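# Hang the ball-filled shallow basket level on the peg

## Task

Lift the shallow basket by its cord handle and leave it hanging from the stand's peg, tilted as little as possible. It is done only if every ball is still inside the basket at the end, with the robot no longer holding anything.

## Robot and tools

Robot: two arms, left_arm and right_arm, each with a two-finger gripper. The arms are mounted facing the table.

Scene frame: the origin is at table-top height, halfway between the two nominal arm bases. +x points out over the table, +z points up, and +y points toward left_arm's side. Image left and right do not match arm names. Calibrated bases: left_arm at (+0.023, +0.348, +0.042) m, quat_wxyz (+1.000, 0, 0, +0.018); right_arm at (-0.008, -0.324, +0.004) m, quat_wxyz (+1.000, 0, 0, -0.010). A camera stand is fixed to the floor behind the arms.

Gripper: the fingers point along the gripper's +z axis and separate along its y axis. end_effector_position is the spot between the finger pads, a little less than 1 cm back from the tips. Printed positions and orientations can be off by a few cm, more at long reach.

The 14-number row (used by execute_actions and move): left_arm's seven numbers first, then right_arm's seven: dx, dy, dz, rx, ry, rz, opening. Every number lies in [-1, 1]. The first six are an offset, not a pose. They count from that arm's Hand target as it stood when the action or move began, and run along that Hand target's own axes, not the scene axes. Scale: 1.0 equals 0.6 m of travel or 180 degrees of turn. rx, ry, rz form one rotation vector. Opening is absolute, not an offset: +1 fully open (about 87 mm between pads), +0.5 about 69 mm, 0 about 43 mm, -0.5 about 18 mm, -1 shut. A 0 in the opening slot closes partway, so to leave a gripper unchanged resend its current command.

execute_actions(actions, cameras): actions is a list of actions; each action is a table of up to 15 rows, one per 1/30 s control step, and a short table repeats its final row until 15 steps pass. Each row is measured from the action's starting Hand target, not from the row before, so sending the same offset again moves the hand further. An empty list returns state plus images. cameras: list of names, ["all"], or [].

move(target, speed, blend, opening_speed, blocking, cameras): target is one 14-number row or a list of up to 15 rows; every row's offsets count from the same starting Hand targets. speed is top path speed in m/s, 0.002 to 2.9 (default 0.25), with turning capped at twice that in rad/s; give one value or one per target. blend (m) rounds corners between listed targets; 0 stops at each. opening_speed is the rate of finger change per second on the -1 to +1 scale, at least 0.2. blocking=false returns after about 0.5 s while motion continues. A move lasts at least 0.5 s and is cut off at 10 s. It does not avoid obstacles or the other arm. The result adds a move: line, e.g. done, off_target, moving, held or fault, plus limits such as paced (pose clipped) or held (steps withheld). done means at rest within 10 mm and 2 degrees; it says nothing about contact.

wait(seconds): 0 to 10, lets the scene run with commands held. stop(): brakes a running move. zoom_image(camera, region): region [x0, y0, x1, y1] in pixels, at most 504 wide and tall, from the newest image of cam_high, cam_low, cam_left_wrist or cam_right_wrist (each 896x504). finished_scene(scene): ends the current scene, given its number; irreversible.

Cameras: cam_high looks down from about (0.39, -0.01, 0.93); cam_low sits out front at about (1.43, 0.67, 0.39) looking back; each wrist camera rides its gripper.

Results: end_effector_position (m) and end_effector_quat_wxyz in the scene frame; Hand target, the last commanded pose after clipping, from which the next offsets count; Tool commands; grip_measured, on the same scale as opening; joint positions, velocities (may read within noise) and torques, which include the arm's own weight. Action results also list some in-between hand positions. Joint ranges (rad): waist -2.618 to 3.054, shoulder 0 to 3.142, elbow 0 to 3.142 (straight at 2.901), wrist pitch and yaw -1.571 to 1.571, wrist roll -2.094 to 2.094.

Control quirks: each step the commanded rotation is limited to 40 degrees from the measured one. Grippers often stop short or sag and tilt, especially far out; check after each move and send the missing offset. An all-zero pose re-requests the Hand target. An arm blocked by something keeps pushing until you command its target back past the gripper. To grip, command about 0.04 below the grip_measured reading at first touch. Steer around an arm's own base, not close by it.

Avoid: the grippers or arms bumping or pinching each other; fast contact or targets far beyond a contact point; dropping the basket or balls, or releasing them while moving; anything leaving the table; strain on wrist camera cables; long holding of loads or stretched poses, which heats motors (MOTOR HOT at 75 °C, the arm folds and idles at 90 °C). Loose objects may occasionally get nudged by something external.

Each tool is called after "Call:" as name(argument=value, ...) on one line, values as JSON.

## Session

Call:
execute_actions(actions=[])

Call:
zoom_image(camera="cam_high", region=[300, 200, 700, 440])

Scene clock: 0.00 s.
left_arm: end_effector_position=(+0.3401, +0.1274, +0.1858) grip_measured=+1.000 end_effector_quat_wxyz=(+0.602, +0.105, +0.771, -0.178) | right_arm: end_effector_position=(+0.3466, -0.3145, +0.1091) grip_measured=+1.000 end_effector_quat_wxyz=(+0.592, +0.165, +0.788, +0.027)
Joint positions: left_arm=[-0.746 1.246 0.485 0.538 -0.281 -0.215 1] | right_arm=[0.141 1.179 0.358 0.509 0.268 0.337 1]
Joint velocities: within noise
Joint torques (N m): no reading
Heat: left arm: 23 °C; right arm: 25 °C.
Hand target: left_arm +0.3417, +0.1260, +0.1927; +0.608, +0.103, +0.766, -0.182 | right_arm +0.3479, -0.3142, +0.1122; +0.595, +0.165, +0.786, +0.028
Tool commands: left_gripper/opening=+1.0 right_gripper/opening=+1.0
camera_calibration:
cam_left_wrist: T_world_to_cam=[[-0.373483, -0.914933, 0.152997, 0.210823], [-0.84364, 0.266431, -0.46614, 0.364241], [0.385723, -0.30317, -0.871381, 0.214439], [0, 0, 0, 1]] pos_world=[0.303313, 0.160855, 0.324391]
cam_right_wrist: T_world_to_cam=[[-0.226313, -0.945932, -0.232368, -0.196178], [-0.877743, 0.301478, -0.372396, 0.459666], [0.422315, 0.119682, -0.898513, 0.132781], [0, 0, 0, 1]] pos_world=[0.302996, -0.340041, 0.244898]

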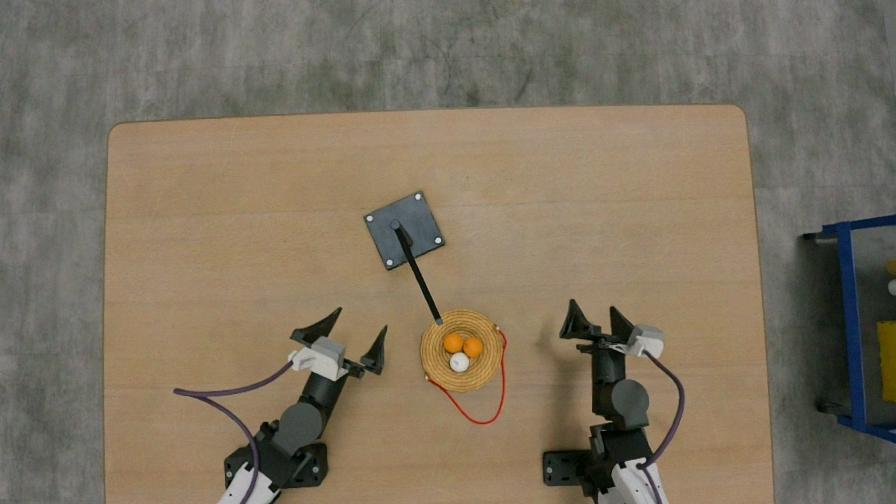

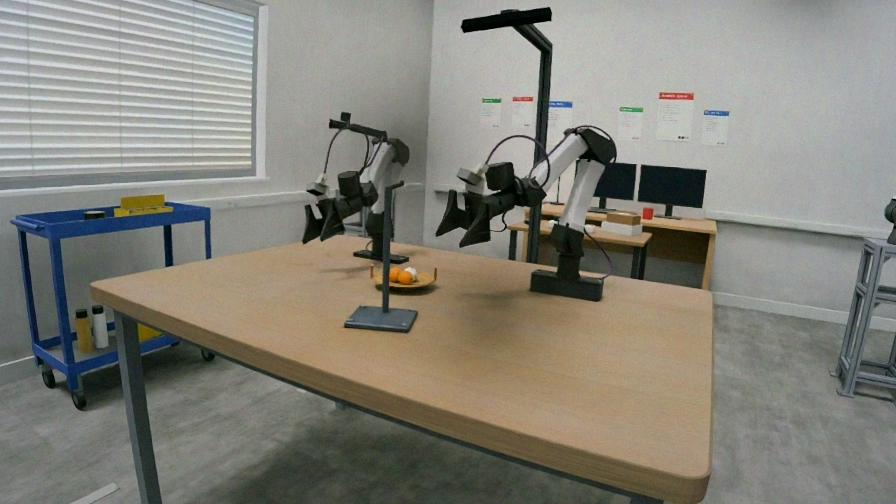

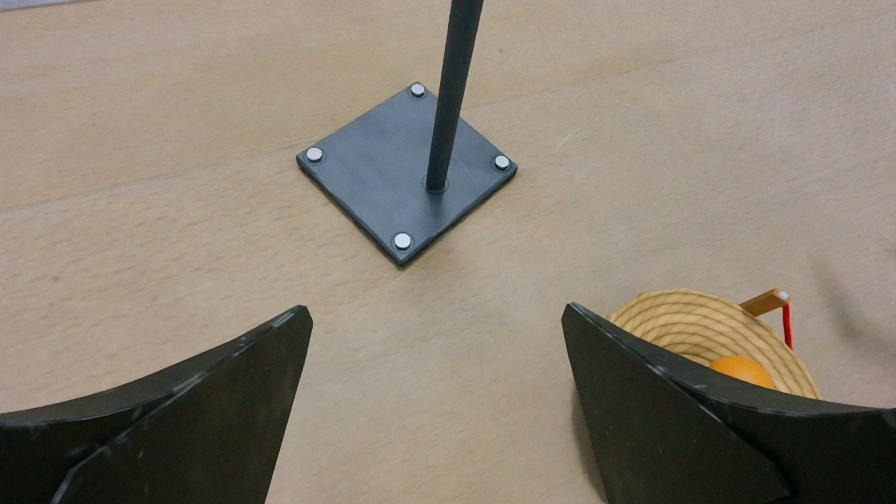

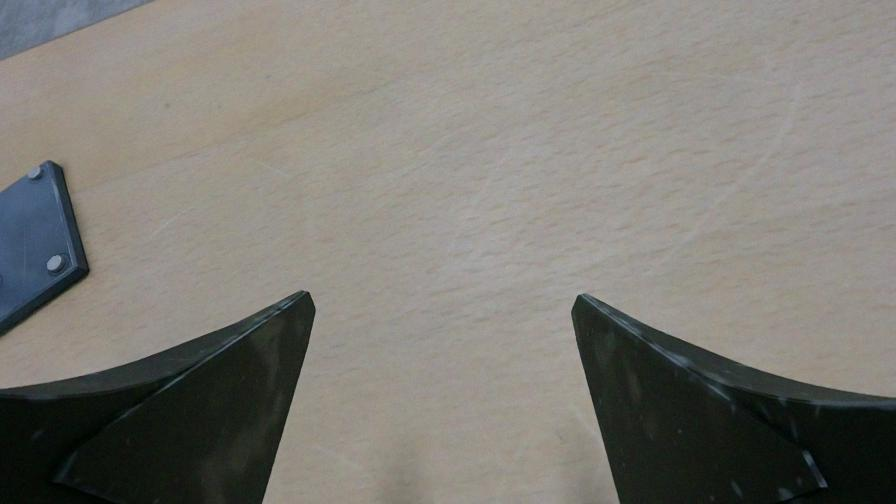

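Scaled by 1.260 from the camera's 896x504 image, which has a finer 1280x720 frame.

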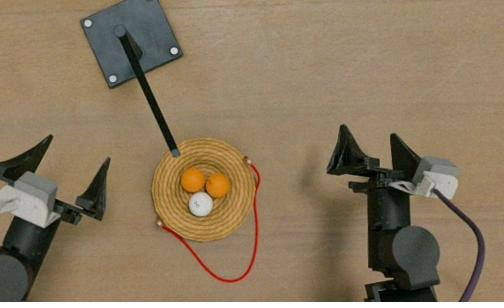

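Call:
zoom_image(camera="cam_high", region=[410, 300, 530, 440])

Call:
zoom_image(camera="cam_high", region=[360, 190, 460, 330])

Call:
zoom_image(camera="cam_low", region=[340, 170, 460, 350])

Scaled by 3.600 from the camera's 896x504 image, which has a finer 1280x720 frame.

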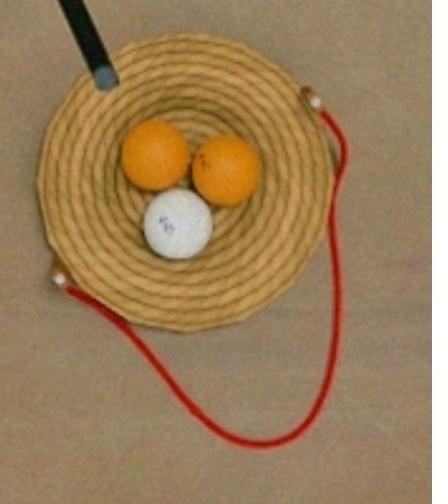

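Scaled by 3.600 from the camera's 896x504 image, which has a finer 1280x720 frame.

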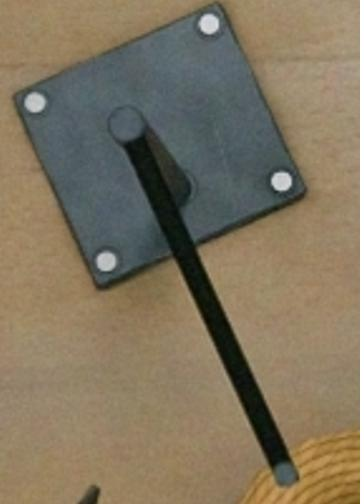

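Scaled by 2.800 from the camera's 896x504 image, which has a finer 1280x720 frame.

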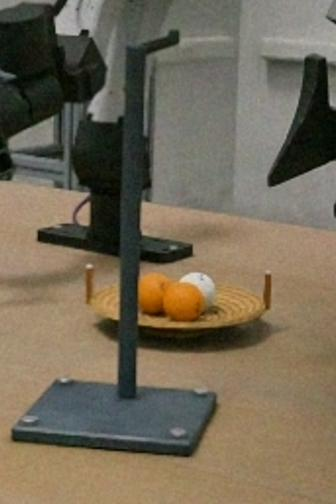

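Call:
move(target=[0.1007,-0.523,-0.1497,-0.015,0.4383,0.0655,0,-0.21,-0.143,-0.195,0,0,0,0], speed=0.25)

Call:
wait(seconds=0.3, cameras=["all"])

Scene clock: 6.07 s.
left_arm: end_effector_position=(+0.1290, -0.1251, +0.2023) grip_measured=+0.000 end_effector_quat_wxyz=(+0.069, +0.243, +0.959, -0.126) | right_arm: end_effector_position=(+0.2480, -0.4156, +0.2346) grip_measured=+0.000 end_effector_quat_wxyz=(+0.590, +0.174, +0.788, +0.027)
Joint positions: left_arm=[-1.321 2.434 2.703 -1.55 0.009 -0.791 0.5] | right_arm=[-0.622 0.674 0.71 -0.377 -0.447 0.111 0.5]
Joint torques (N m): left_arm=[-0.21 -10.56 6.38 0.93 0.04 -0.29] | right_arm=[-0.57 0.17 10.52 1.69 -0.15 0.02]
Heat: left arm: 24 °C; right arm: 26 °C.
Hand target: left_arm +0.1280, -0.1278, +0.1999; +0.000, +0.254, +0.967, +0.000 | right_arm +0.2481, -0.4144, +0.2423; +0.595, +0.165, +0.786, +0.028
Off the commanded pose: left_arm 0.004 m, 17 deg | right_arm 0.008 m, 1 deg.
joint sent to its limit (left arm) — joint 4 (wrist pitch), lower limit. The joint targets are off in orientation, not in position.
move: off_target (left_arm)

Scene clock: 6.37 s.
left_arm: end_effector_position=(+0.1289, -0.1252, +0.2023) grip_measured=+0.000 end_effector_quat_wxyz=(+0.069, +0.243, +0.959, -0.127) | right_arm: end_effector_position=(+0.2480, -0.4155, +0.2345) grip_measured=+0.000 end_effector_quat_wxyz=(+0.590, +0.174, +0.788, +0.027)
Joint positions: left_arm=[-1.321 2.434 2.703 -1.55 0.009 -0.791 0.5] | right_arm=[-0.622 0.674 0.71 -0.377 -0.447 0.111 0.5]
Joint torques (N m): left_arm=[-0.23 -10.47 6.53 0.93 0 -0.26] | right_arm=[-0.57 0.17 10.55 1.67 -0.14 0.01]
Heat: left arm: 24 °C; right arm: 26 °C.
Hand target: left_arm +0.1280, -0.1278, +0.1999; +0.000, +0.254, +0.967, +0.000 | right_arm +0.2480, -0.4145, +0.2423; +0.595, +0.165, +0.786, +0.028
Tool commands: left_gripper/opening=+0.0 right_gripper/opening=+0.0
Off the commanded pose: left_arm 0.004 m, 17 deg | right_arm 0.008 m, 1 deg.
wait: 0.30 s; at rest by 0.17 s
camera_calibration:
cam_left_wrist: T_world_to_cam=[[-0.478279, -0.853275, 0.207778, -0.0914895], [-0.62465, 0.496835, 0.602468, 0.0454631], [-0.617302, 0.158359, -0.770623, 0.400491], [0, 0, 0, 1]] pos_world=[0.231865, -0.164075, 0.300247]
cam_right_wrist: T_world_to_cam=[[-0.241946, -0.93944, -0.242722, -0.275924], [-0.873981, 0.319657, -0.366029, 0.455492], [0.42145, 0.123575, -0.898392, 0.301019], [0, 0, 0, 1]] pos_world=[0.204469, -0.442014, 0.370183]

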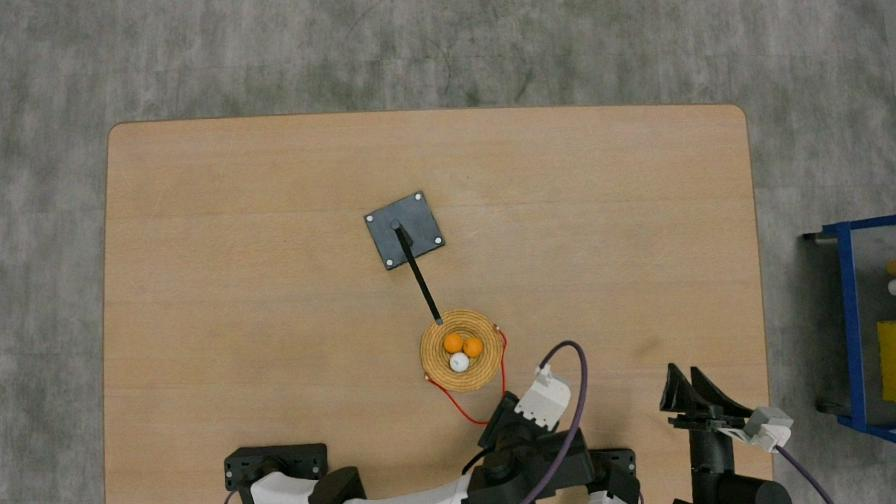

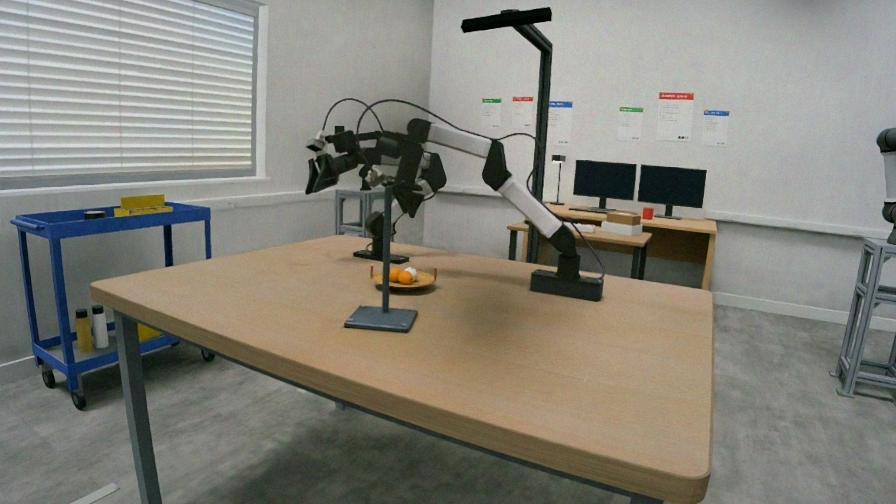

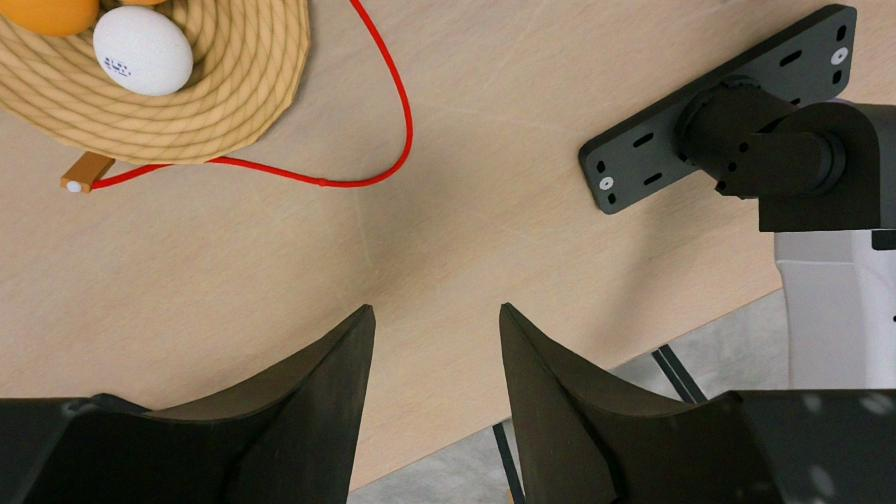

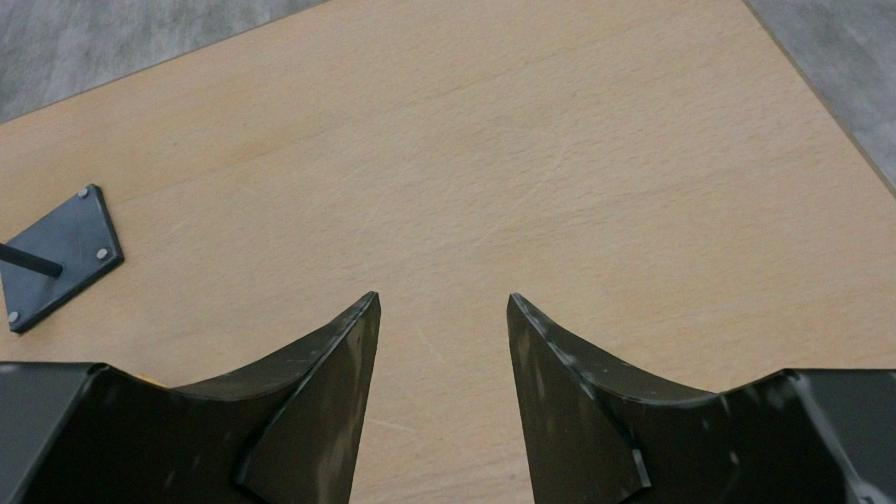

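Call:
move(target=[0.01,-0.0095,0.1667,0,0,0,0,0,0,0,0,0,0,0], speed=0.15, cameras=["cam_left_wrist"])

Call:
wait(seconds=0.3, cameras=["cam_left_wrist","cam_high"])

Scene clock: 8.40 s.
left_arm: end_effector_position=(+0.1220, -0.1270, +0.0998) grip_measured=+0.000 end_effector_quat_wxyz=(+0.014, +0.252, +0.967, -0.034) | right_arm: end_effector_position=(+0.2480, -0.4155, +0.2345) grip_measured=+0.000 end_effector_quat_wxyz=(+0.590, +0.174, +0.788, +0.027)
Joint positions: left_arm=[-1.335 2.66 2.713 -1.552 0.009 -0.791 0.5] | right_arm=[-0.622 0.674 0.71 -0.377 -0.447 0.111 0.5]
Joint torques (N m): left_arm=[-0.85 -12.33 6.49 0.52 -0.1 -0.27] | right_arm=[-0.57 0.16 10.51 1.66 -0.15 0.02]
Heat: left arm: 25 °C; right arm: 27 °C.
Hand target: left_arm +0.1200, -0.1298, +0.1000; +0.000, +0.254, +0.967, +0.000 | right_arm +0.2481, -0.4144, +0.2423; +0.595, +0.165, +0.786, +0.028
Off the commanded pose: left_arm 0.003 m, 4 deg | right_arm 0.008 m, 1 deg.
joint sent to its limit (left arm) — joint 4 (wrist pitch), lower limit. The joint targets are off in orientation, not in position.
move: off_target (left_arm)
camera_calibration:
cam_left_wrist: T_world_to_cam=[[-0.483256, -0.873693, 0.0558881, -0.0618625], [-0.578466, 0.366574, 0.728698, 0.068968], [-0.657146, 0.319819, -0.682551, 0.334017], [0, 0, 0, 1]] pos_world=[0.229498, -0.186156, 0.181184]
Images, in order (width x height): cam_left_wrist 896x504.

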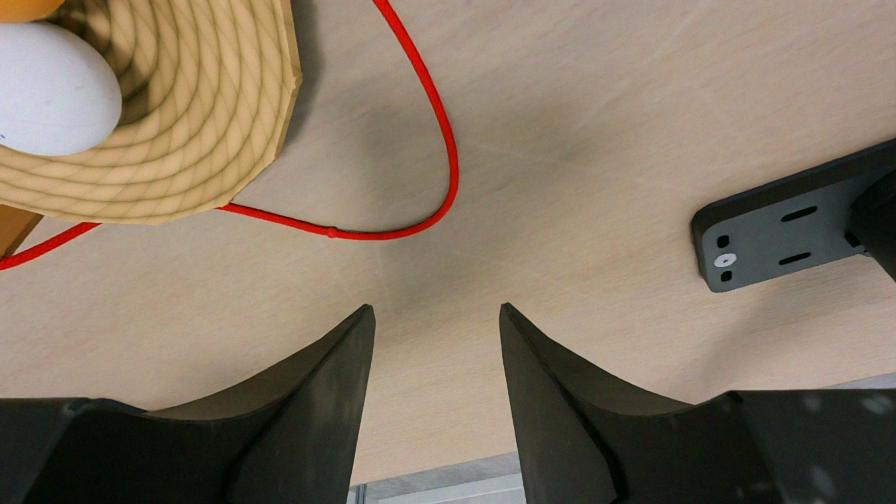

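Scene clock: 8.70 s.
left_arm: end_effector_position=(+0.1220, -0.1270, +0.0998) grip_measured=+0.000 end_effector_quat_wxyz=(+0.014, +0.252, +0.967, -0.034) | right_arm: end_effector_position=(+0.2480, -0.4155, +0.2345) grip_measured=+0.000 end_effector_quat_wxyz=(+0.590, +0.174, +0.788, +0.027)
Joint positions: left_arm=[-1.335 2.66 2.713 -1.552 0.009 -0.791 0.5] | right_arm=[-0.622 0.674 0.71 -0.377 -0.447 0.111 0.5]
Joint torques (N m): left_arm=[-0.76 -12.52 6.54 0.5 -0.11 -0.29] | right_arm=[-0.54 0.16 10.54 1.67 -0.14 0.02]
Heat: left arm: 25 °C; right arm: 27 °C.
Hand target: left_arm +0.1200, -0.1298, +0.1000; +0.000, +0.254, +0.967, +0.000 | right_arm +0.2481, -0.4144, +0.2423; +0.595, +0.165, +0.786, +0.028
Tool commands: left_gripper/opening=+0.0 right_gripper/opening=+0.0
Off the commanded pose: left_arm 0.003 m, 4 deg | right_arm 0.008 m, 1 deg.
wait: 0.30 s; at rest by 0.17 s
camera_calibration:
cam_left_wrist: T_world_to_cam=[[-0.483256, -0.873693, 0.0558881, -0.0618625], [-0.578466, 0.366574, 0.728698, 0.068968], [-0.657146, 0.319819, -0.682551, 0.334017], [0, 0, 0, 1]] pos_world=[0.229498, -0.186156, 0.181184]
Images, in order (width x height): cam_high 896x504, cam_left_wrist 896x504.

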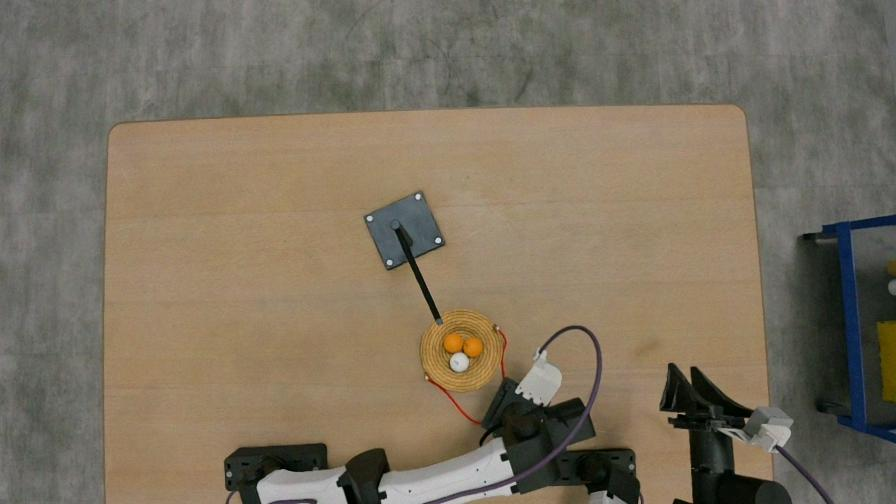

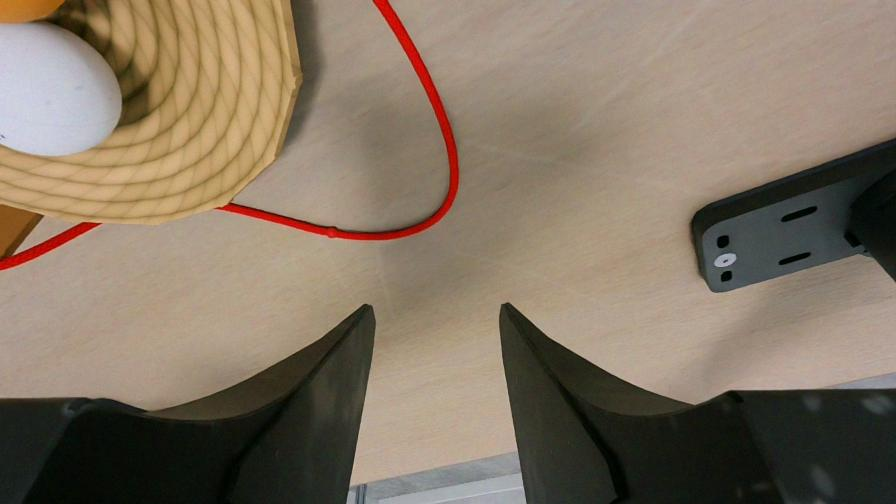

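Call:
move(target=[0.0067,-0.0118,0.0917,0,0,0,0,0,0,0,0,0,0,0], speed=0.1)

Call:
wait(seconds=0.3, cameras=["cam_left_wrist"])

Scene clock: 10.40 s.
left_arm: end_effector_position=(+0.1147, -0.1337, +0.0500) grip_measured=+0.000 end_effector_quat_wxyz=(-0.001, +0.256, +0.967, -0.009) | right_arm: end_effector_position=(+0.2480, -0.4155, +0.2345) grip_measured=+0.000 end_effector_quat_wxyz=(+0.590, +0.174, +0.788, +0.027)
Joint positions: left_arm=[-1.353 2.806 2.797 -1.547 0.009 -0.799 0.5] | right_arm=[-0.622 0.674 0.71 -0.377 -0.447 0.111 0.5]
Joint torques (N m): left_arm=[-0.64 -12.04 6.56 0.41 -0.12 -0.32] | right_arm=[-0.55 0.17 10.54 1.67 -0.14 0.02]
Heat: left arm: 25 °C; right arm: 27 °C.
Hand target: left_arm +0.1131, -0.1340, +0.0450; +0.000, +0.254, +0.967, +0.000 | right_arm +0.2481, -0.4144, +0.2423; +0.595, +0.165, +0.786, +0.028
Off the commanded pose: left_arm 0.005 m, 1 deg | right_arm 0.008 m, 1 deg.
move: done

Scene clock: 10.70 s.
left_arm: end_effector_position=(+0.1146, -0.1335, +0.0500) grip_measured=+0.000 end_effector_quat_wxyz=(-0.001, +0.256, +0.967, -0.008) | right_arm: end_effector_position=(+0.2480, -0.4155, +0.2345) grip_measured=+0.000 end_effector_quat_wxyz=(+0.590, +0.174, +0.788, +0.027)
Joint positions: left_arm=[-1.353 2.806 2.797 -1.548 0.009 -0.799 0.5] | right_arm=[-0.622 0.674 0.71 -0.377 -0.447 0.111 0.5]
Joint torques (N m): left_arm=[-0.68 -12.04 6.6 0.37 -0.14 -0.32] | right_arm=[-0.55 0.16 10.51 1.67 -0.14 0.01]
Heat: left arm: 25 °C; right arm: 27 °C.
Hand target: left_arm +0.1130, -0.1339, +0.0450; +0.000, +0.254, +0.967, +0.000 | right_arm +0.2481, -0.4144, +0.2423; +0.595, +0.165, +0.786, +0.028
Tool commands: left_gripper/opening=+0.0 right_gripper/opening=+0.0
Off the commanded pose: left_arm 0.005 m, 1 deg | right_arm 0.008 m, 1 deg.
wait: 0.30 s; at rest by 0.17 s
camera_calibration:
cam_left_wrist: T_world_to_cam=[[-0.490715, -0.871213, 0.0136698, -0.0650686], [-0.563654, 0.329366, 0.757504, 0.0952592], [-0.66445, 0.364013, -0.652687, 0.302558], [0, 0, 0, 1]] pos_world=[0.222797, -0.198199, 0.126206]
Images, in order (width x height): cam_left_wrist 896x504.

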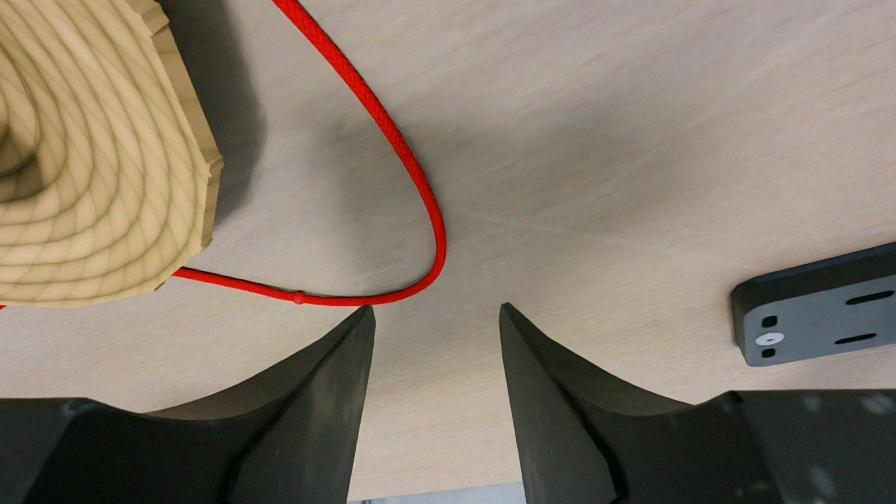

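Call:
move(target=[0.0053,-0.0042,0.035,0,0,0,0,0,0,0,0,0,0,0], speed=0.06)

Call:
wait(seconds=0.3, cameras=["cam_left_wrist"])

Scene clock: 11.80 s.
left_arm: end_effector_position=(+0.1104, -0.1266, +0.0191) grip_measured=+0.000 end_effector_quat_wxyz=(-0.014, +0.255, +0.967, +0.015) | right_arm: end_effector_position=(+0.2480, -0.4155, +0.2345) grip_measured=+0.000 end_effector_quat_wxyz=(+0.590, +0.174, +0.788, +0.027)
Joint positions: left_arm=[-1.358 2.806 2.666 -1.47 0.009 -0.806 0.5] | right_arm=[-0.622 0.674 0.71 -0.377 -0.447 0.111 0.5]
Joint torques (N m): left_arm=[-1.02 -15.27 3.95 0.68 -0.12 -0.31] | right_arm=[-0.58 0.17 10.54 1.67 -0.14 0.02]
Heat: left arm: 26 °C; right arm: 28 °C.
Hand target: left_arm +0.1089, -0.1346, +0.0240; +0.000, +0.254, +0.967, +0.000 | right_arm +0.2481, -0.4144, +0.2423; +0.595, +0.165, +0.786, +0.028
Off the commanded pose: left_arm 0.009 m, 2 deg | right_arm 0.008 m, 1 deg.
move: done

Scene clock: 12.10 s.
left_arm: end_effector_position=(+0.1104, -0.1266, +0.0191) grip_measured=+0.000 end_effector_quat_wxyz=(-0.014, +0.255, +0.967, +0.015) | right_arm: end_effector_position=(+0.2480, -0.4155, +0.2345) grip_measured=+0.000 end_effector_quat_wxyz=(+0.590, +0.174, +0.788, +0.027)
Joint positions: left_arm=[-1.358 2.806 2.666 -1.47 0.009 -0.806 0.5] | right_arm=[-0.622 0.674 0.71 -0.377 -0.447 0.111 0.5]
Joint torques (N m): left_arm=[-0.88 -15.19 3.93 0.65 -0.15 -0.3] | right_arm=[-0.54 0.18 10.54 1.66 -0.14 0.02]
Heat: left arm: 26 °C; right arm: 28 °C.
Hand target: left_arm +0.1089, -0.1346, +0.0240; +0.000, +0.254, +0.967, +0.000 | right_arm +0.2481, -0.4144, +0.2423; +0.595, +0.165, +0.786, +0.028
Tool commands: left_gripper/opening=+0.0 right_gripper/opening=+0.0
Off the commanded pose: left_arm 0.009 m, 2 deg | right_arm 0.008 m, 1 deg.
wait: 0.30 s; at rest by 0.17 s
camera_calibration:
cam_left_wrist: T_world_to_cam=[[-0.48915, -0.871848, -0.0247487, -0.0602363], [-0.554108, 0.288719, 0.780772, 0.107334], [-0.67357, 0.395628, -0.624325, 0.281629], [0, 0, 0, 1]] pos_world=[0.219707, -0.194927, 0.0905341]
Images, in order (width x height): cam_left_wrist 896x504.

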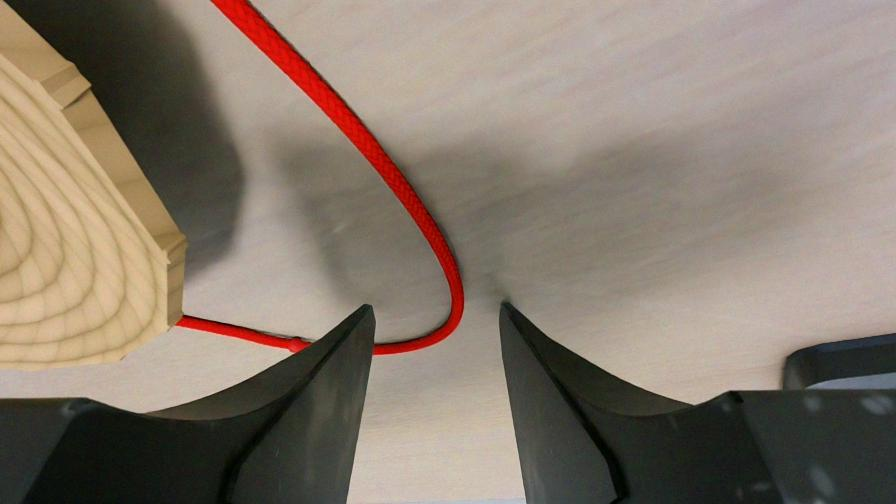

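Call:
move(target=[0,-0.0167,0.002,0,0,0,0,0,0,0,0,0,0,0], speed=0.05)

Call:
wait(seconds=0.3, cameras=["cam_left_wrist"])

Scene clock: 14.03 s.
left_arm: end_effector_position=(+0.1053, -0.1432, +0.0278) grip_measured=+0.000 end_effector_quat_wxyz=(+0.000, +0.256, +0.966, -0.010) | right_arm: end_effector_position=(+0.2480, -0.4155, +0.2345) grip_measured=+0.000 end_effector_quat_wxyz=(+0.590, +0.174, +0.788, +0.027)
Joint positions: left_arm=[-1.375 2.862 2.82 -1.511 0.009 -0.821 0.5] | right_arm=[-0.622 0.674 0.71 -0.377 -0.447 0.111 0.5]
Joint torques (N m): left_arm=[-0.57 -12.16 6.68 0.42 -0.15 -0.3] | right_arm=[-0.55 0.16 10.54 1.67 -0.15 0.02]
Heat: left arm: 27 °C; right arm: 28 °C.
Hand target: left_arm +0.1041, -0.1433, +0.0227; +0.000, +0.254, +0.967, +0.000 | right_arm +0.2481, -0.4144, +0.2423; +0.595, +0.165, +0.786, +0.028
Off the commanded pose: left_arm 0.005 m, 1 deg | right_arm 0.008 m, 1 deg.
move: done

Scene clock: 14.33 s.
left_arm: end_effector_position=(+0.1053, -0.1431, +0.0278) grip_measured=+0.000 end_effector_quat_wxyz=(+0.000, +0.256, +0.966, -0.010) | right_arm: end_effector_position=(+0.2480, -0.4155, +0.2345) grip_measured=+0.000 end_effector_quat_wxyz=(+0.590, +0.174, +0.788, +0.027)
Joint positions: left_arm=[-1.375 2.862 2.82 -1.511 0.009 -0.821 0.5] | right_arm=[-0.622 0.674 0.71 -0.377 -0.447 0.111 0.5]
Joint torques (N m): left_arm=[-0.54 -12.25 6.58 0.38 -0.16 -0.3] | right_arm=[-0.55 0.17 10.54 1.66 -0.15 0.01]
Heat: left arm: 27 °C; right arm: 28 °C.
Hand target: left_arm +0.1041, -0.1433, +0.0227; +0.000, +0.254, +0.967, +0.000 | right_arm +0.2481, -0.4144, +0.2423; +0.595, +0.165, +0.786, +0.028
Tool commands: left_gripper/opening=+0.0 right_gripper/opening=+0.0
Off the commanded pose: left_arm 0.005 m, 1 deg | right_arm 0.008 m, 1 deg.
wait: 0.30 s; at rest by 0.17 s
camera_calibration:
cam_left_wrist: T_world_to_cam=[[-0.491043, -0.870977, 0.0166077, -0.0777083], [-0.563854, 0.332309, 0.756069, 0.110501], [-0.664037, 0.361898, -0.654282, 0.285147], [0, 0, 0, 1]] pos_world=[0.213497, -0.207597, 0.10431]
Images, in order (width x height): cam_left_wrist 896x504.

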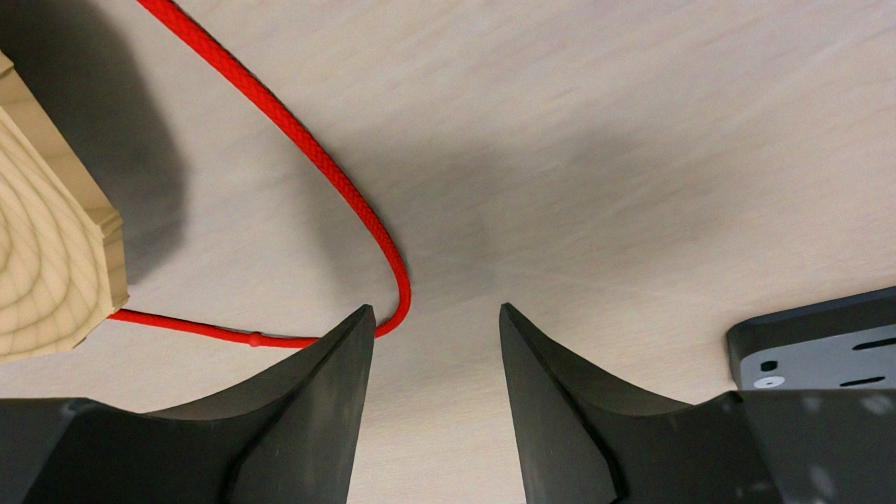

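Call:
move(target=[0.0033,0.0133,0.01,0,0,0,0,0,0,0,0,0,0,0], speed=0.05)

Call:
wait(seconds=0.3, cameras=["cam_left_wrist"])

Scene clock: 15.67 s.
left_arm: end_effector_position=(+0.1023, -0.1361, +0.0182) grip_measured=+0.000 end_effector_quat_wxyz=(-0.010, +0.256, +0.967, -0.001) | right_arm: end_effector_position=(+0.2480, -0.4155, +0.2345) grip_measured=+0.000 end_effector_quat_wxyz=(+0.590, +0.174, +0.788, +0.027)
Joint positions: left_arm=[-1.374 2.798 2.649 -1.429 0.019 -0.821 0.5] | right_arm=[-0.622 0.674 0.71 -0.377 -0.447 0.111 0.5]
Joint torques (N m): left_arm=[-0.02 -14.64 3.26 0.58 -0.26 -0.18] | right_arm=[-0.57 0.16 10.54 1.67 -0.14 0.01]
Heat: left arm: 27 °C; right arm: 29 °C.
Hand target: left_arm +0.1061, -0.1354, +0.0168; +0.000, +0.254, +0.967, +0.000 | right_arm +0.2481, -0.4144, +0.2423; +0.595, +0.165, +0.786, +0.028
Off the commanded pose: left_arm 0.004 m, 1 deg | right_arm 0.008 m, 1 deg.
move: done

Scene clock: 15.97 s.
left_arm: end_effector_position=(+0.1024, -0.1362, +0.0182) grip_measured=+0.000 end_effector_quat_wxyz=(-0.010, +0.256, +0.967, -0.001) | right_arm: end_effector_position=(+0.2480, -0.4155, +0.2345) grip_measured=+0.000 end_effector_quat_wxyz=(+0.590, +0.174, +0.788, +0.027)
Joint positions: left_arm=[-1.374 2.798 2.649 -1.429 0.019 -0.821 0.5] | right_arm=[-0.622 0.674 0.71 -0.377 -0.447 0.111 0.5]
Joint torques (N m): left_arm=[0.05 -14.5 3.29 0.59 -0.24 -0.19] | right_arm=[-0.58 0.17 10.52 1.67 -0.14 0.01]
Heat: left arm: 28 °C; right arm: 29 °C.
Hand target: left_arm +0.1062, -0.1355, +0.0168; +0.000, +0.254, +0.967, +0.000 | right_arm +0.2481, -0.4144, +0.2423; +0.595, +0.165, +0.786, +0.028
Tool commands: left_gripper/opening=+0.0 right_gripper/opening=+0.0
Off the commanded pose: left_arm 0.004 m, 1 deg | right_arm 0.008 m, 1 deg.
wait: 0.30 s; at rest by 0.17 s
camera_calibration:
cam_left_wrist: T_world_to_cam=[[-0.490289, -0.871545, 0.00512034, -0.0729064], [-0.552726, 0.315469, 0.771346, 0.110094], [-0.673877, 0.375352, -0.636396, 0.276905], [0, 0, 0, 1]] pos_world=[0.211706, -0.202209, 0.091674]
Images, in order (width x height): cam_left_wrist 896x504.

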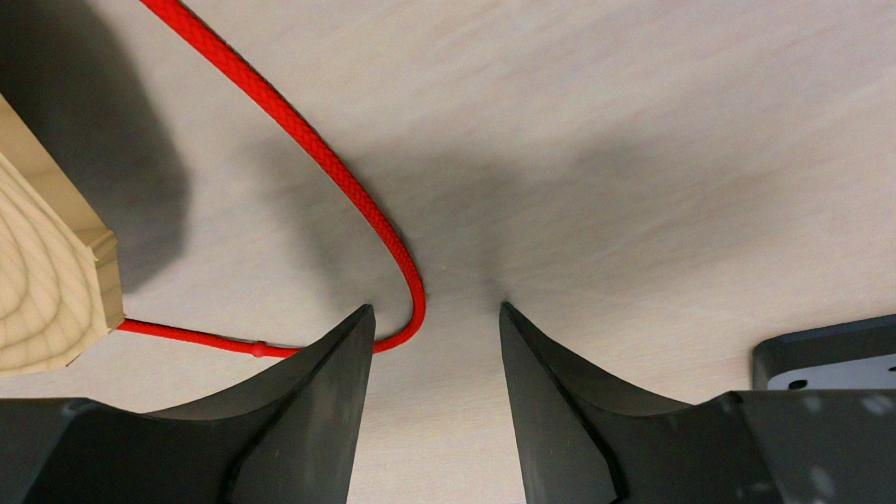

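Call:
move(target=[0,0,0,0,0,0,-1,0,0,0,0,0,0,0], opening_speed=0.6)

Call:
wait(seconds=0.3, cameras=["cam_left_wrist"])

Scene clock: 17.93 s.
left_arm: end_effector_position=(+0.1013, -0.1404, +0.0180) grip_measured=-0.901 end_effector_quat_wxyz=(-0.011, +0.256, +0.967, -0.011) | right_arm: end_effector_position=(+0.2480, -0.4155, +0.2345) grip_measured=+0.000 end_effector_quat_wxyz=(+0.590, +0.174, +0.788, +0.027)
Joint positions: left_arm=[-1.374 2.793 2.639 -1.407 0.03 -0.821 0.049] | right_arm=[-0.622 0.674 0.71 -0.377 -0.447 0.111 0.5]
Joint torques (N m): left_arm=[-0.02 -14.54 3.28 0.49 -0.33 -0.15] | right_arm=[-0.55 0.17 10.54 1.66 -0.14 0.02]
Heat: left arm: 29 °C; right arm: 29 °C.
Hand target: left_arm +0.1062, -0.1354, +0.0168; +0.000, +0.254, +0.967, +0.000 | right_arm +0.2481, -0.4144, +0.2423; +0.595, +0.165, +0.786, +0.028
Off the commanded pose: left_arm 0.007 m, 2 deg | right_arm 0.008 m, 1 deg.
move: done

Scene clock: 18.23 s.
left_arm: end_effector_position=(+0.1013, -0.1404, +0.0180) grip_measured=-0.901 end_effector_quat_wxyz=(-0.011, +0.256, +0.967, -0.011) | right_arm: end_effector_position=(+0.2480, -0.4155, +0.2345) grip_measured=+0.000 end_effector_quat_wxyz=(+0.590, +0.174, +0.788, +0.027)
Joint positions: left_arm=[-1.374 2.793 2.639 -1.407 0.03 -0.821 0.049] | right_arm=[-0.622 0.674 0.71 -0.377 -0.447 0.111 0.5]
Joint torques (N m): left_arm=[-0.06 -14.53 3.22 0.47 -0.36 -0.17] | right_arm=[-0.55 0.17 10.52 1.66 -0.14 0.02]
Heat: left arm: 29 °C; right arm: 29 °C.
Hand target: left_arm +0.1062, -0.1354, +0.0168; +0.000, +0.254, +0.967, +0.000 | right_arm +0.2481, -0.4144, +0.2423; +0.595, +0.165, +0.786, +0.028
Tool commands: left_gripper/opening=-1.0 right_gripper/opening=+0.0
Off the commanded pose: left_arm 0.007 m, 2 deg | right_arm 0.008 m, 1 deg.
wait: 0.30 s; at rest by 0.17 s
camera_calibration:
cam_left_wrist: T_world_to_cam=[[-0.490154, -0.87128, 0.0249073, -0.0774207], [-0.547043, 0.329744, 0.769424, 0.112457], [-0.678597, 0.36351, -0.638253, 0.276364], [0, 0, 0, 1]] pos_world=[0.211111, -0.204998, 0.0917911]
Images, in order (width x height): cam_left_wrist 896x504.

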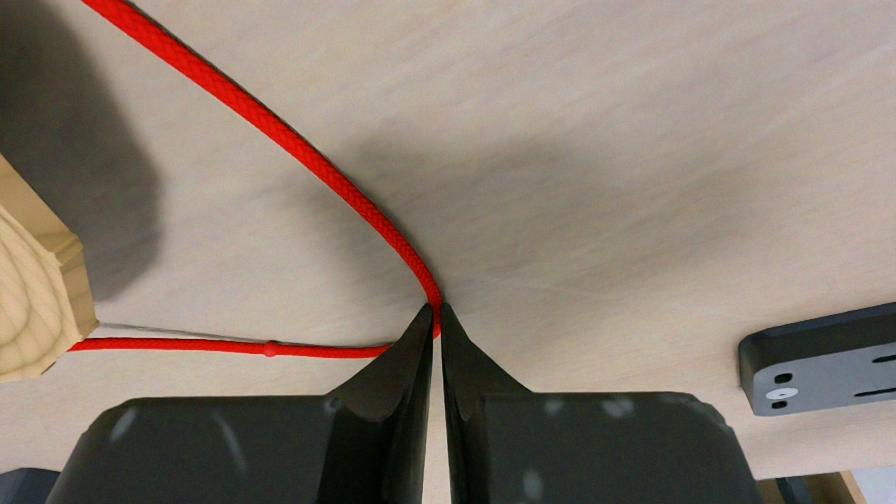

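Call:
move(target=[[-0.058,0.0805,-0.255,0.027,-0.08,0.066,-1,0,0,0,0,0,0,0],[-0.1575,0.2093,-0.3717,0.0546,-0.1605,0.132,-1,0,0,0,0,0,0,0]], speed=0.12, blend=[0.04, 0])

Call:
wait(seconds=0.3, cameras=["all"])

Scene clock: 22.47 s.
left_arm: end_effector_position=(+0.2497, -0.0720, +0.2192) grip_measured=-0.901 end_effector_quat_wxyz=(+0.195, +0.435, +0.870, -0.126) | right_arm: end_effector_position=(+0.2480, -0.4155, +0.2345) grip_measured=+0.000 end_effector_quat_wxyz=(+0.590, +0.174, +0.788, +0.027)
Joint positions: left_arm=[-1.104 2.147 2.247 -1.202 -0.015 -0.138 0.049] | right_arm=[-0.622 0.674 0.71 -0.377 -0.447 0.111 0.5]
Joint torques (N m): left_arm=[0.09 -14.39 4.79 1.53 0.03 -0.06] | right_arm=[-0.57 0.16 10.54 1.67 -0.14 0.01]
Heat: left arm: 33 °C; right arm: 30 °C.
Hand target: left_arm +0.2504, -0.0725, +0.2397; +0.218, +0.436, +0.861, -0.144 | right_arm +0.2481, -0.4144, +0.2423; +0.595, +0.165, +0.786, +0.028
Off the commanded pose: left_arm 0.021 m, 3 deg | right_arm 0.008 m, 1 deg.
move: off_target (left_arm)

Scene clock: 22.77 s.
left_arm: end_effector_position=(+0.2497, -0.0721, +0.2193) grip_measured=-0.901 end_effector_quat_wxyz=(+0.195, +0.435, +0.870, -0.126) | right_arm: end_effector_position=(+0.2480, -0.4155, +0.2345) grip_measured=+0.000 end_effector_quat_wxyz=(+0.590, +0.174, +0.788, +0.027)
Joint positions: left_arm=[-1.104 2.147 2.247 -1.202 -0.014 -0.137 0.049] | right_arm=[-0.622 0.674 0.71 -0.377 -0.447 0.111 0.5]
Joint torques (N m): left_arm=[0.08 -14.34 4.79 1.54 0.06 -0.01] | right_arm=[-0.59 0.17 10.54 1.66 -0.14 0.02]
Heat: left arm: 33 °C; right arm: 30 °C.
Hand target: left_arm +0.2504, -0.0725, +0.2397; +0.218, +0.436, +0.861, -0.144 | right_arm +0.2481, -0.4144, +0.2423; +0.595, +0.165, +0.786, +0.028
Tool commands: left_gripper/opening=-1.0 right_gripper/opening=+0.0
Off the commanded pose: left_arm 0.020 m, 3 deg | right_arm 0.008 m, 1 deg.
wait: 0.30 s; at rest by 0.17 s
camera_calibration:
cam_left_wrist: T_world_to_cam=[[-0.802861, -0.594126, 0.0492802, 0.142516], [-0.533507, 0.752908, 0.385357, 0.12754], [-0.266054, 0.283096, -0.921451, 0.434069], [0, 0, 0, 1]] pos_world=[0.29795, -0.134237, 0.343802]
cam_right_wrist: T_world_to_cam=[[-0.241511, -0.939611, -0.242493, -0.276079], [-0.874159, 0.319155, -0.366041, 0.455281], [0.421329, 0.123575, -0.898449, 0.301052], [0, 0, 0, 1]] pos_world=[0.204469, -0.441915, 0.370184]

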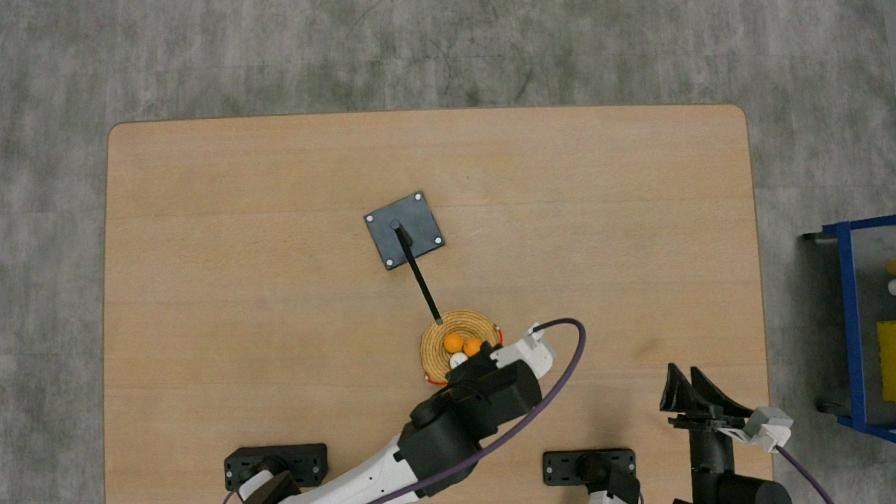

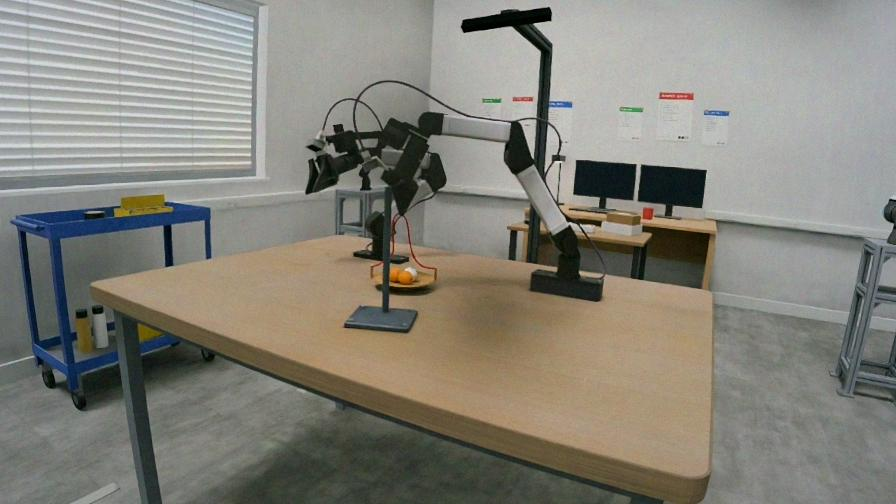

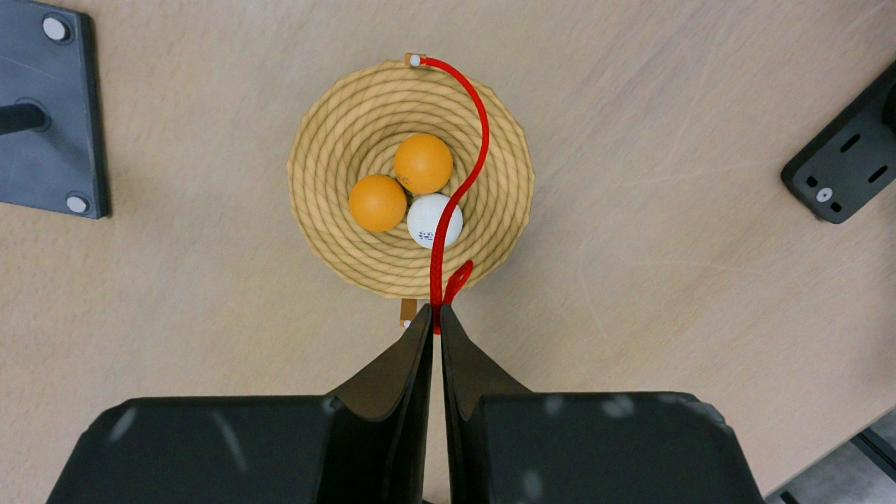

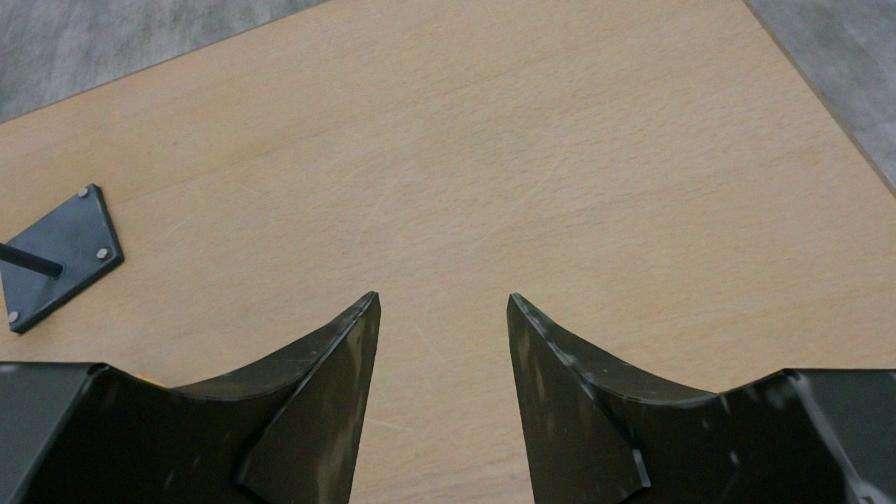

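Call:
move(target=[-0.0765,0.0072,-0.1105,0.0274,-0.0802,0.0659,-1,0,0,0,0,0,0,0], speed=0.05)

Call:
wait(seconds=0.5, cameras=["cam_low","cam_left_wrist"])

Call:
zoom_image(camera="cam_low", region=[340, 150, 460, 310])

Scene clock: 27.17 s.
left_arm: end_effector_position=(+0.2591, -0.0727, +0.2886) grip_measured=-0.901 end_effector_quat_wxyz=(+0.280, +0.514, +0.788, -0.190) | right_arm: end_effector_position=(+0.2480, -0.4155, +0.2345) grip_measured=+0.000 end_effector_quat_wxyz=(+0.590, +0.174, +0.788, +0.027)
Joint positions: left_arm=[-1.069 2.007 2.234 -1.112 0.089 0.09 0.049] | right_arm=[-0.622 0.674 0.71 -0.377 -0.447 0.111 0.5]
Joint torques (N m): left_arm=[0.53 -14.04 5.49 2.02 0.15 0.02] | right_arm=[-0.57 0.16 10.54 1.67 -0.14 0.02]
Heat: left arm: 35 °C; right arm: 31 °C.
Hand target: left_arm +0.2615, -0.0724, +0.3197; +0.319, +0.510, +0.771, -0.211 | right_arm +0.2481, -0.4144, +0.2423; +0.595, +0.165, +0.786, +0.028
Off the commanded pose: left_arm 0.031 m, 5 deg | right_arm 0.008 m, 1 deg.
move: off_target (left_arm)

Scene clock: 27.67 s.
left_arm: end_effector_position=(+0.2591, -0.0727, +0.2886) grip_measured=-0.901 end_effector_quat_wxyz=(+0.280, +0.514, +0.788, -0.190) | right_arm: end_effector_position=(+0.2480, -0.4155, +0.2345) grip_measured=+0.000 end_effector_quat_wxyz=(+0.590, +0.174, +0.788, +0.027)
Joint positions: left_arm=[-1.069 2.007 2.234 -1.112 0.09 0.09 0.049] | right_arm=[-0.622 0.674 0.71 -0.377 -0.447 0.111 0.5]
Joint torques (N m): left_arm=[0.57 -14.12 5.48 2.05 0.14 -0.04] | right_arm=[-0.58 0.14 10.54 1.67 -0.14 0.02]
Heat: left arm: 35 °C; right arm: 31 °C.
Hand target: left_arm +0.2615, -0.0724, +0.3197; +0.319, +0.510, +0.771, -0.211 | right_arm +0.2481, -0.4144, +0.2423; +0.595, +0.165, +0.786, +0.028
Tool commands: left_gripper/opening=-1.0 right_gripper/opening=+0.0
Off the commanded pose: left_arm 0.031 m, 5 deg | right_arm 0.008 m, 1 deg.
wait: 0.50 s; at rest by 0.17 s
camera_calibration:
cam_left_wrist: T_world_to_cam=[[-0.914701, -0.403907, 0.0134439, 0.199442], [-0.395864, 0.902188, 0.171315, 0.143269], [-0.0813245, 0.151381, -0.985124, 0.461621], [0, 0, 0, 1]] pos_world=[0.276686, -0.11858, 0.427529]
Images, in order (width x height): cam_low 896x504, cam_left_wrist 896x504.

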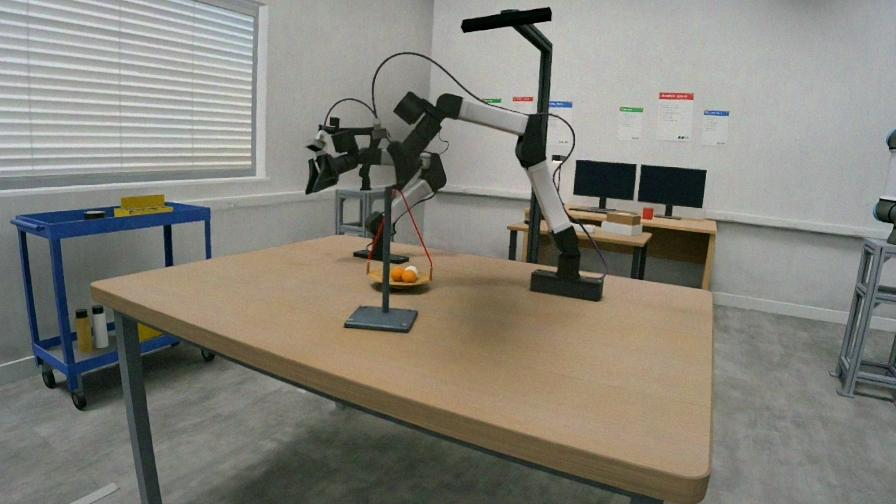

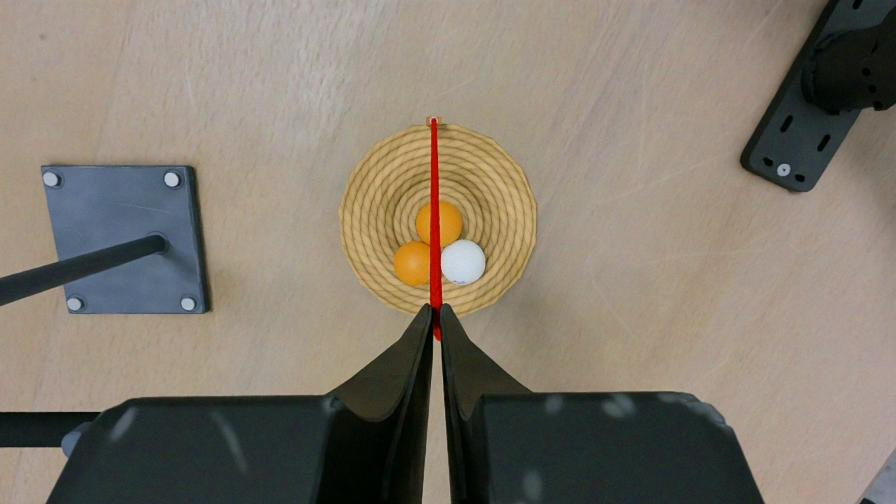

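Scaled by 3.150 from the camera's 896x504 image, which has a finer 1280x720 frame.

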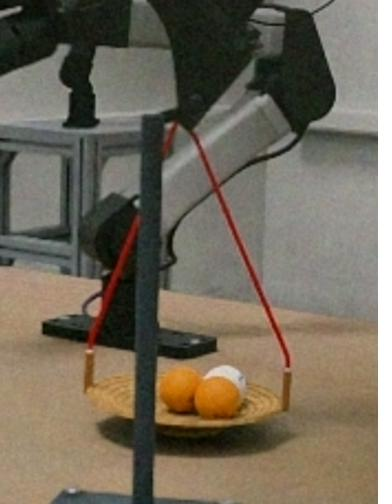

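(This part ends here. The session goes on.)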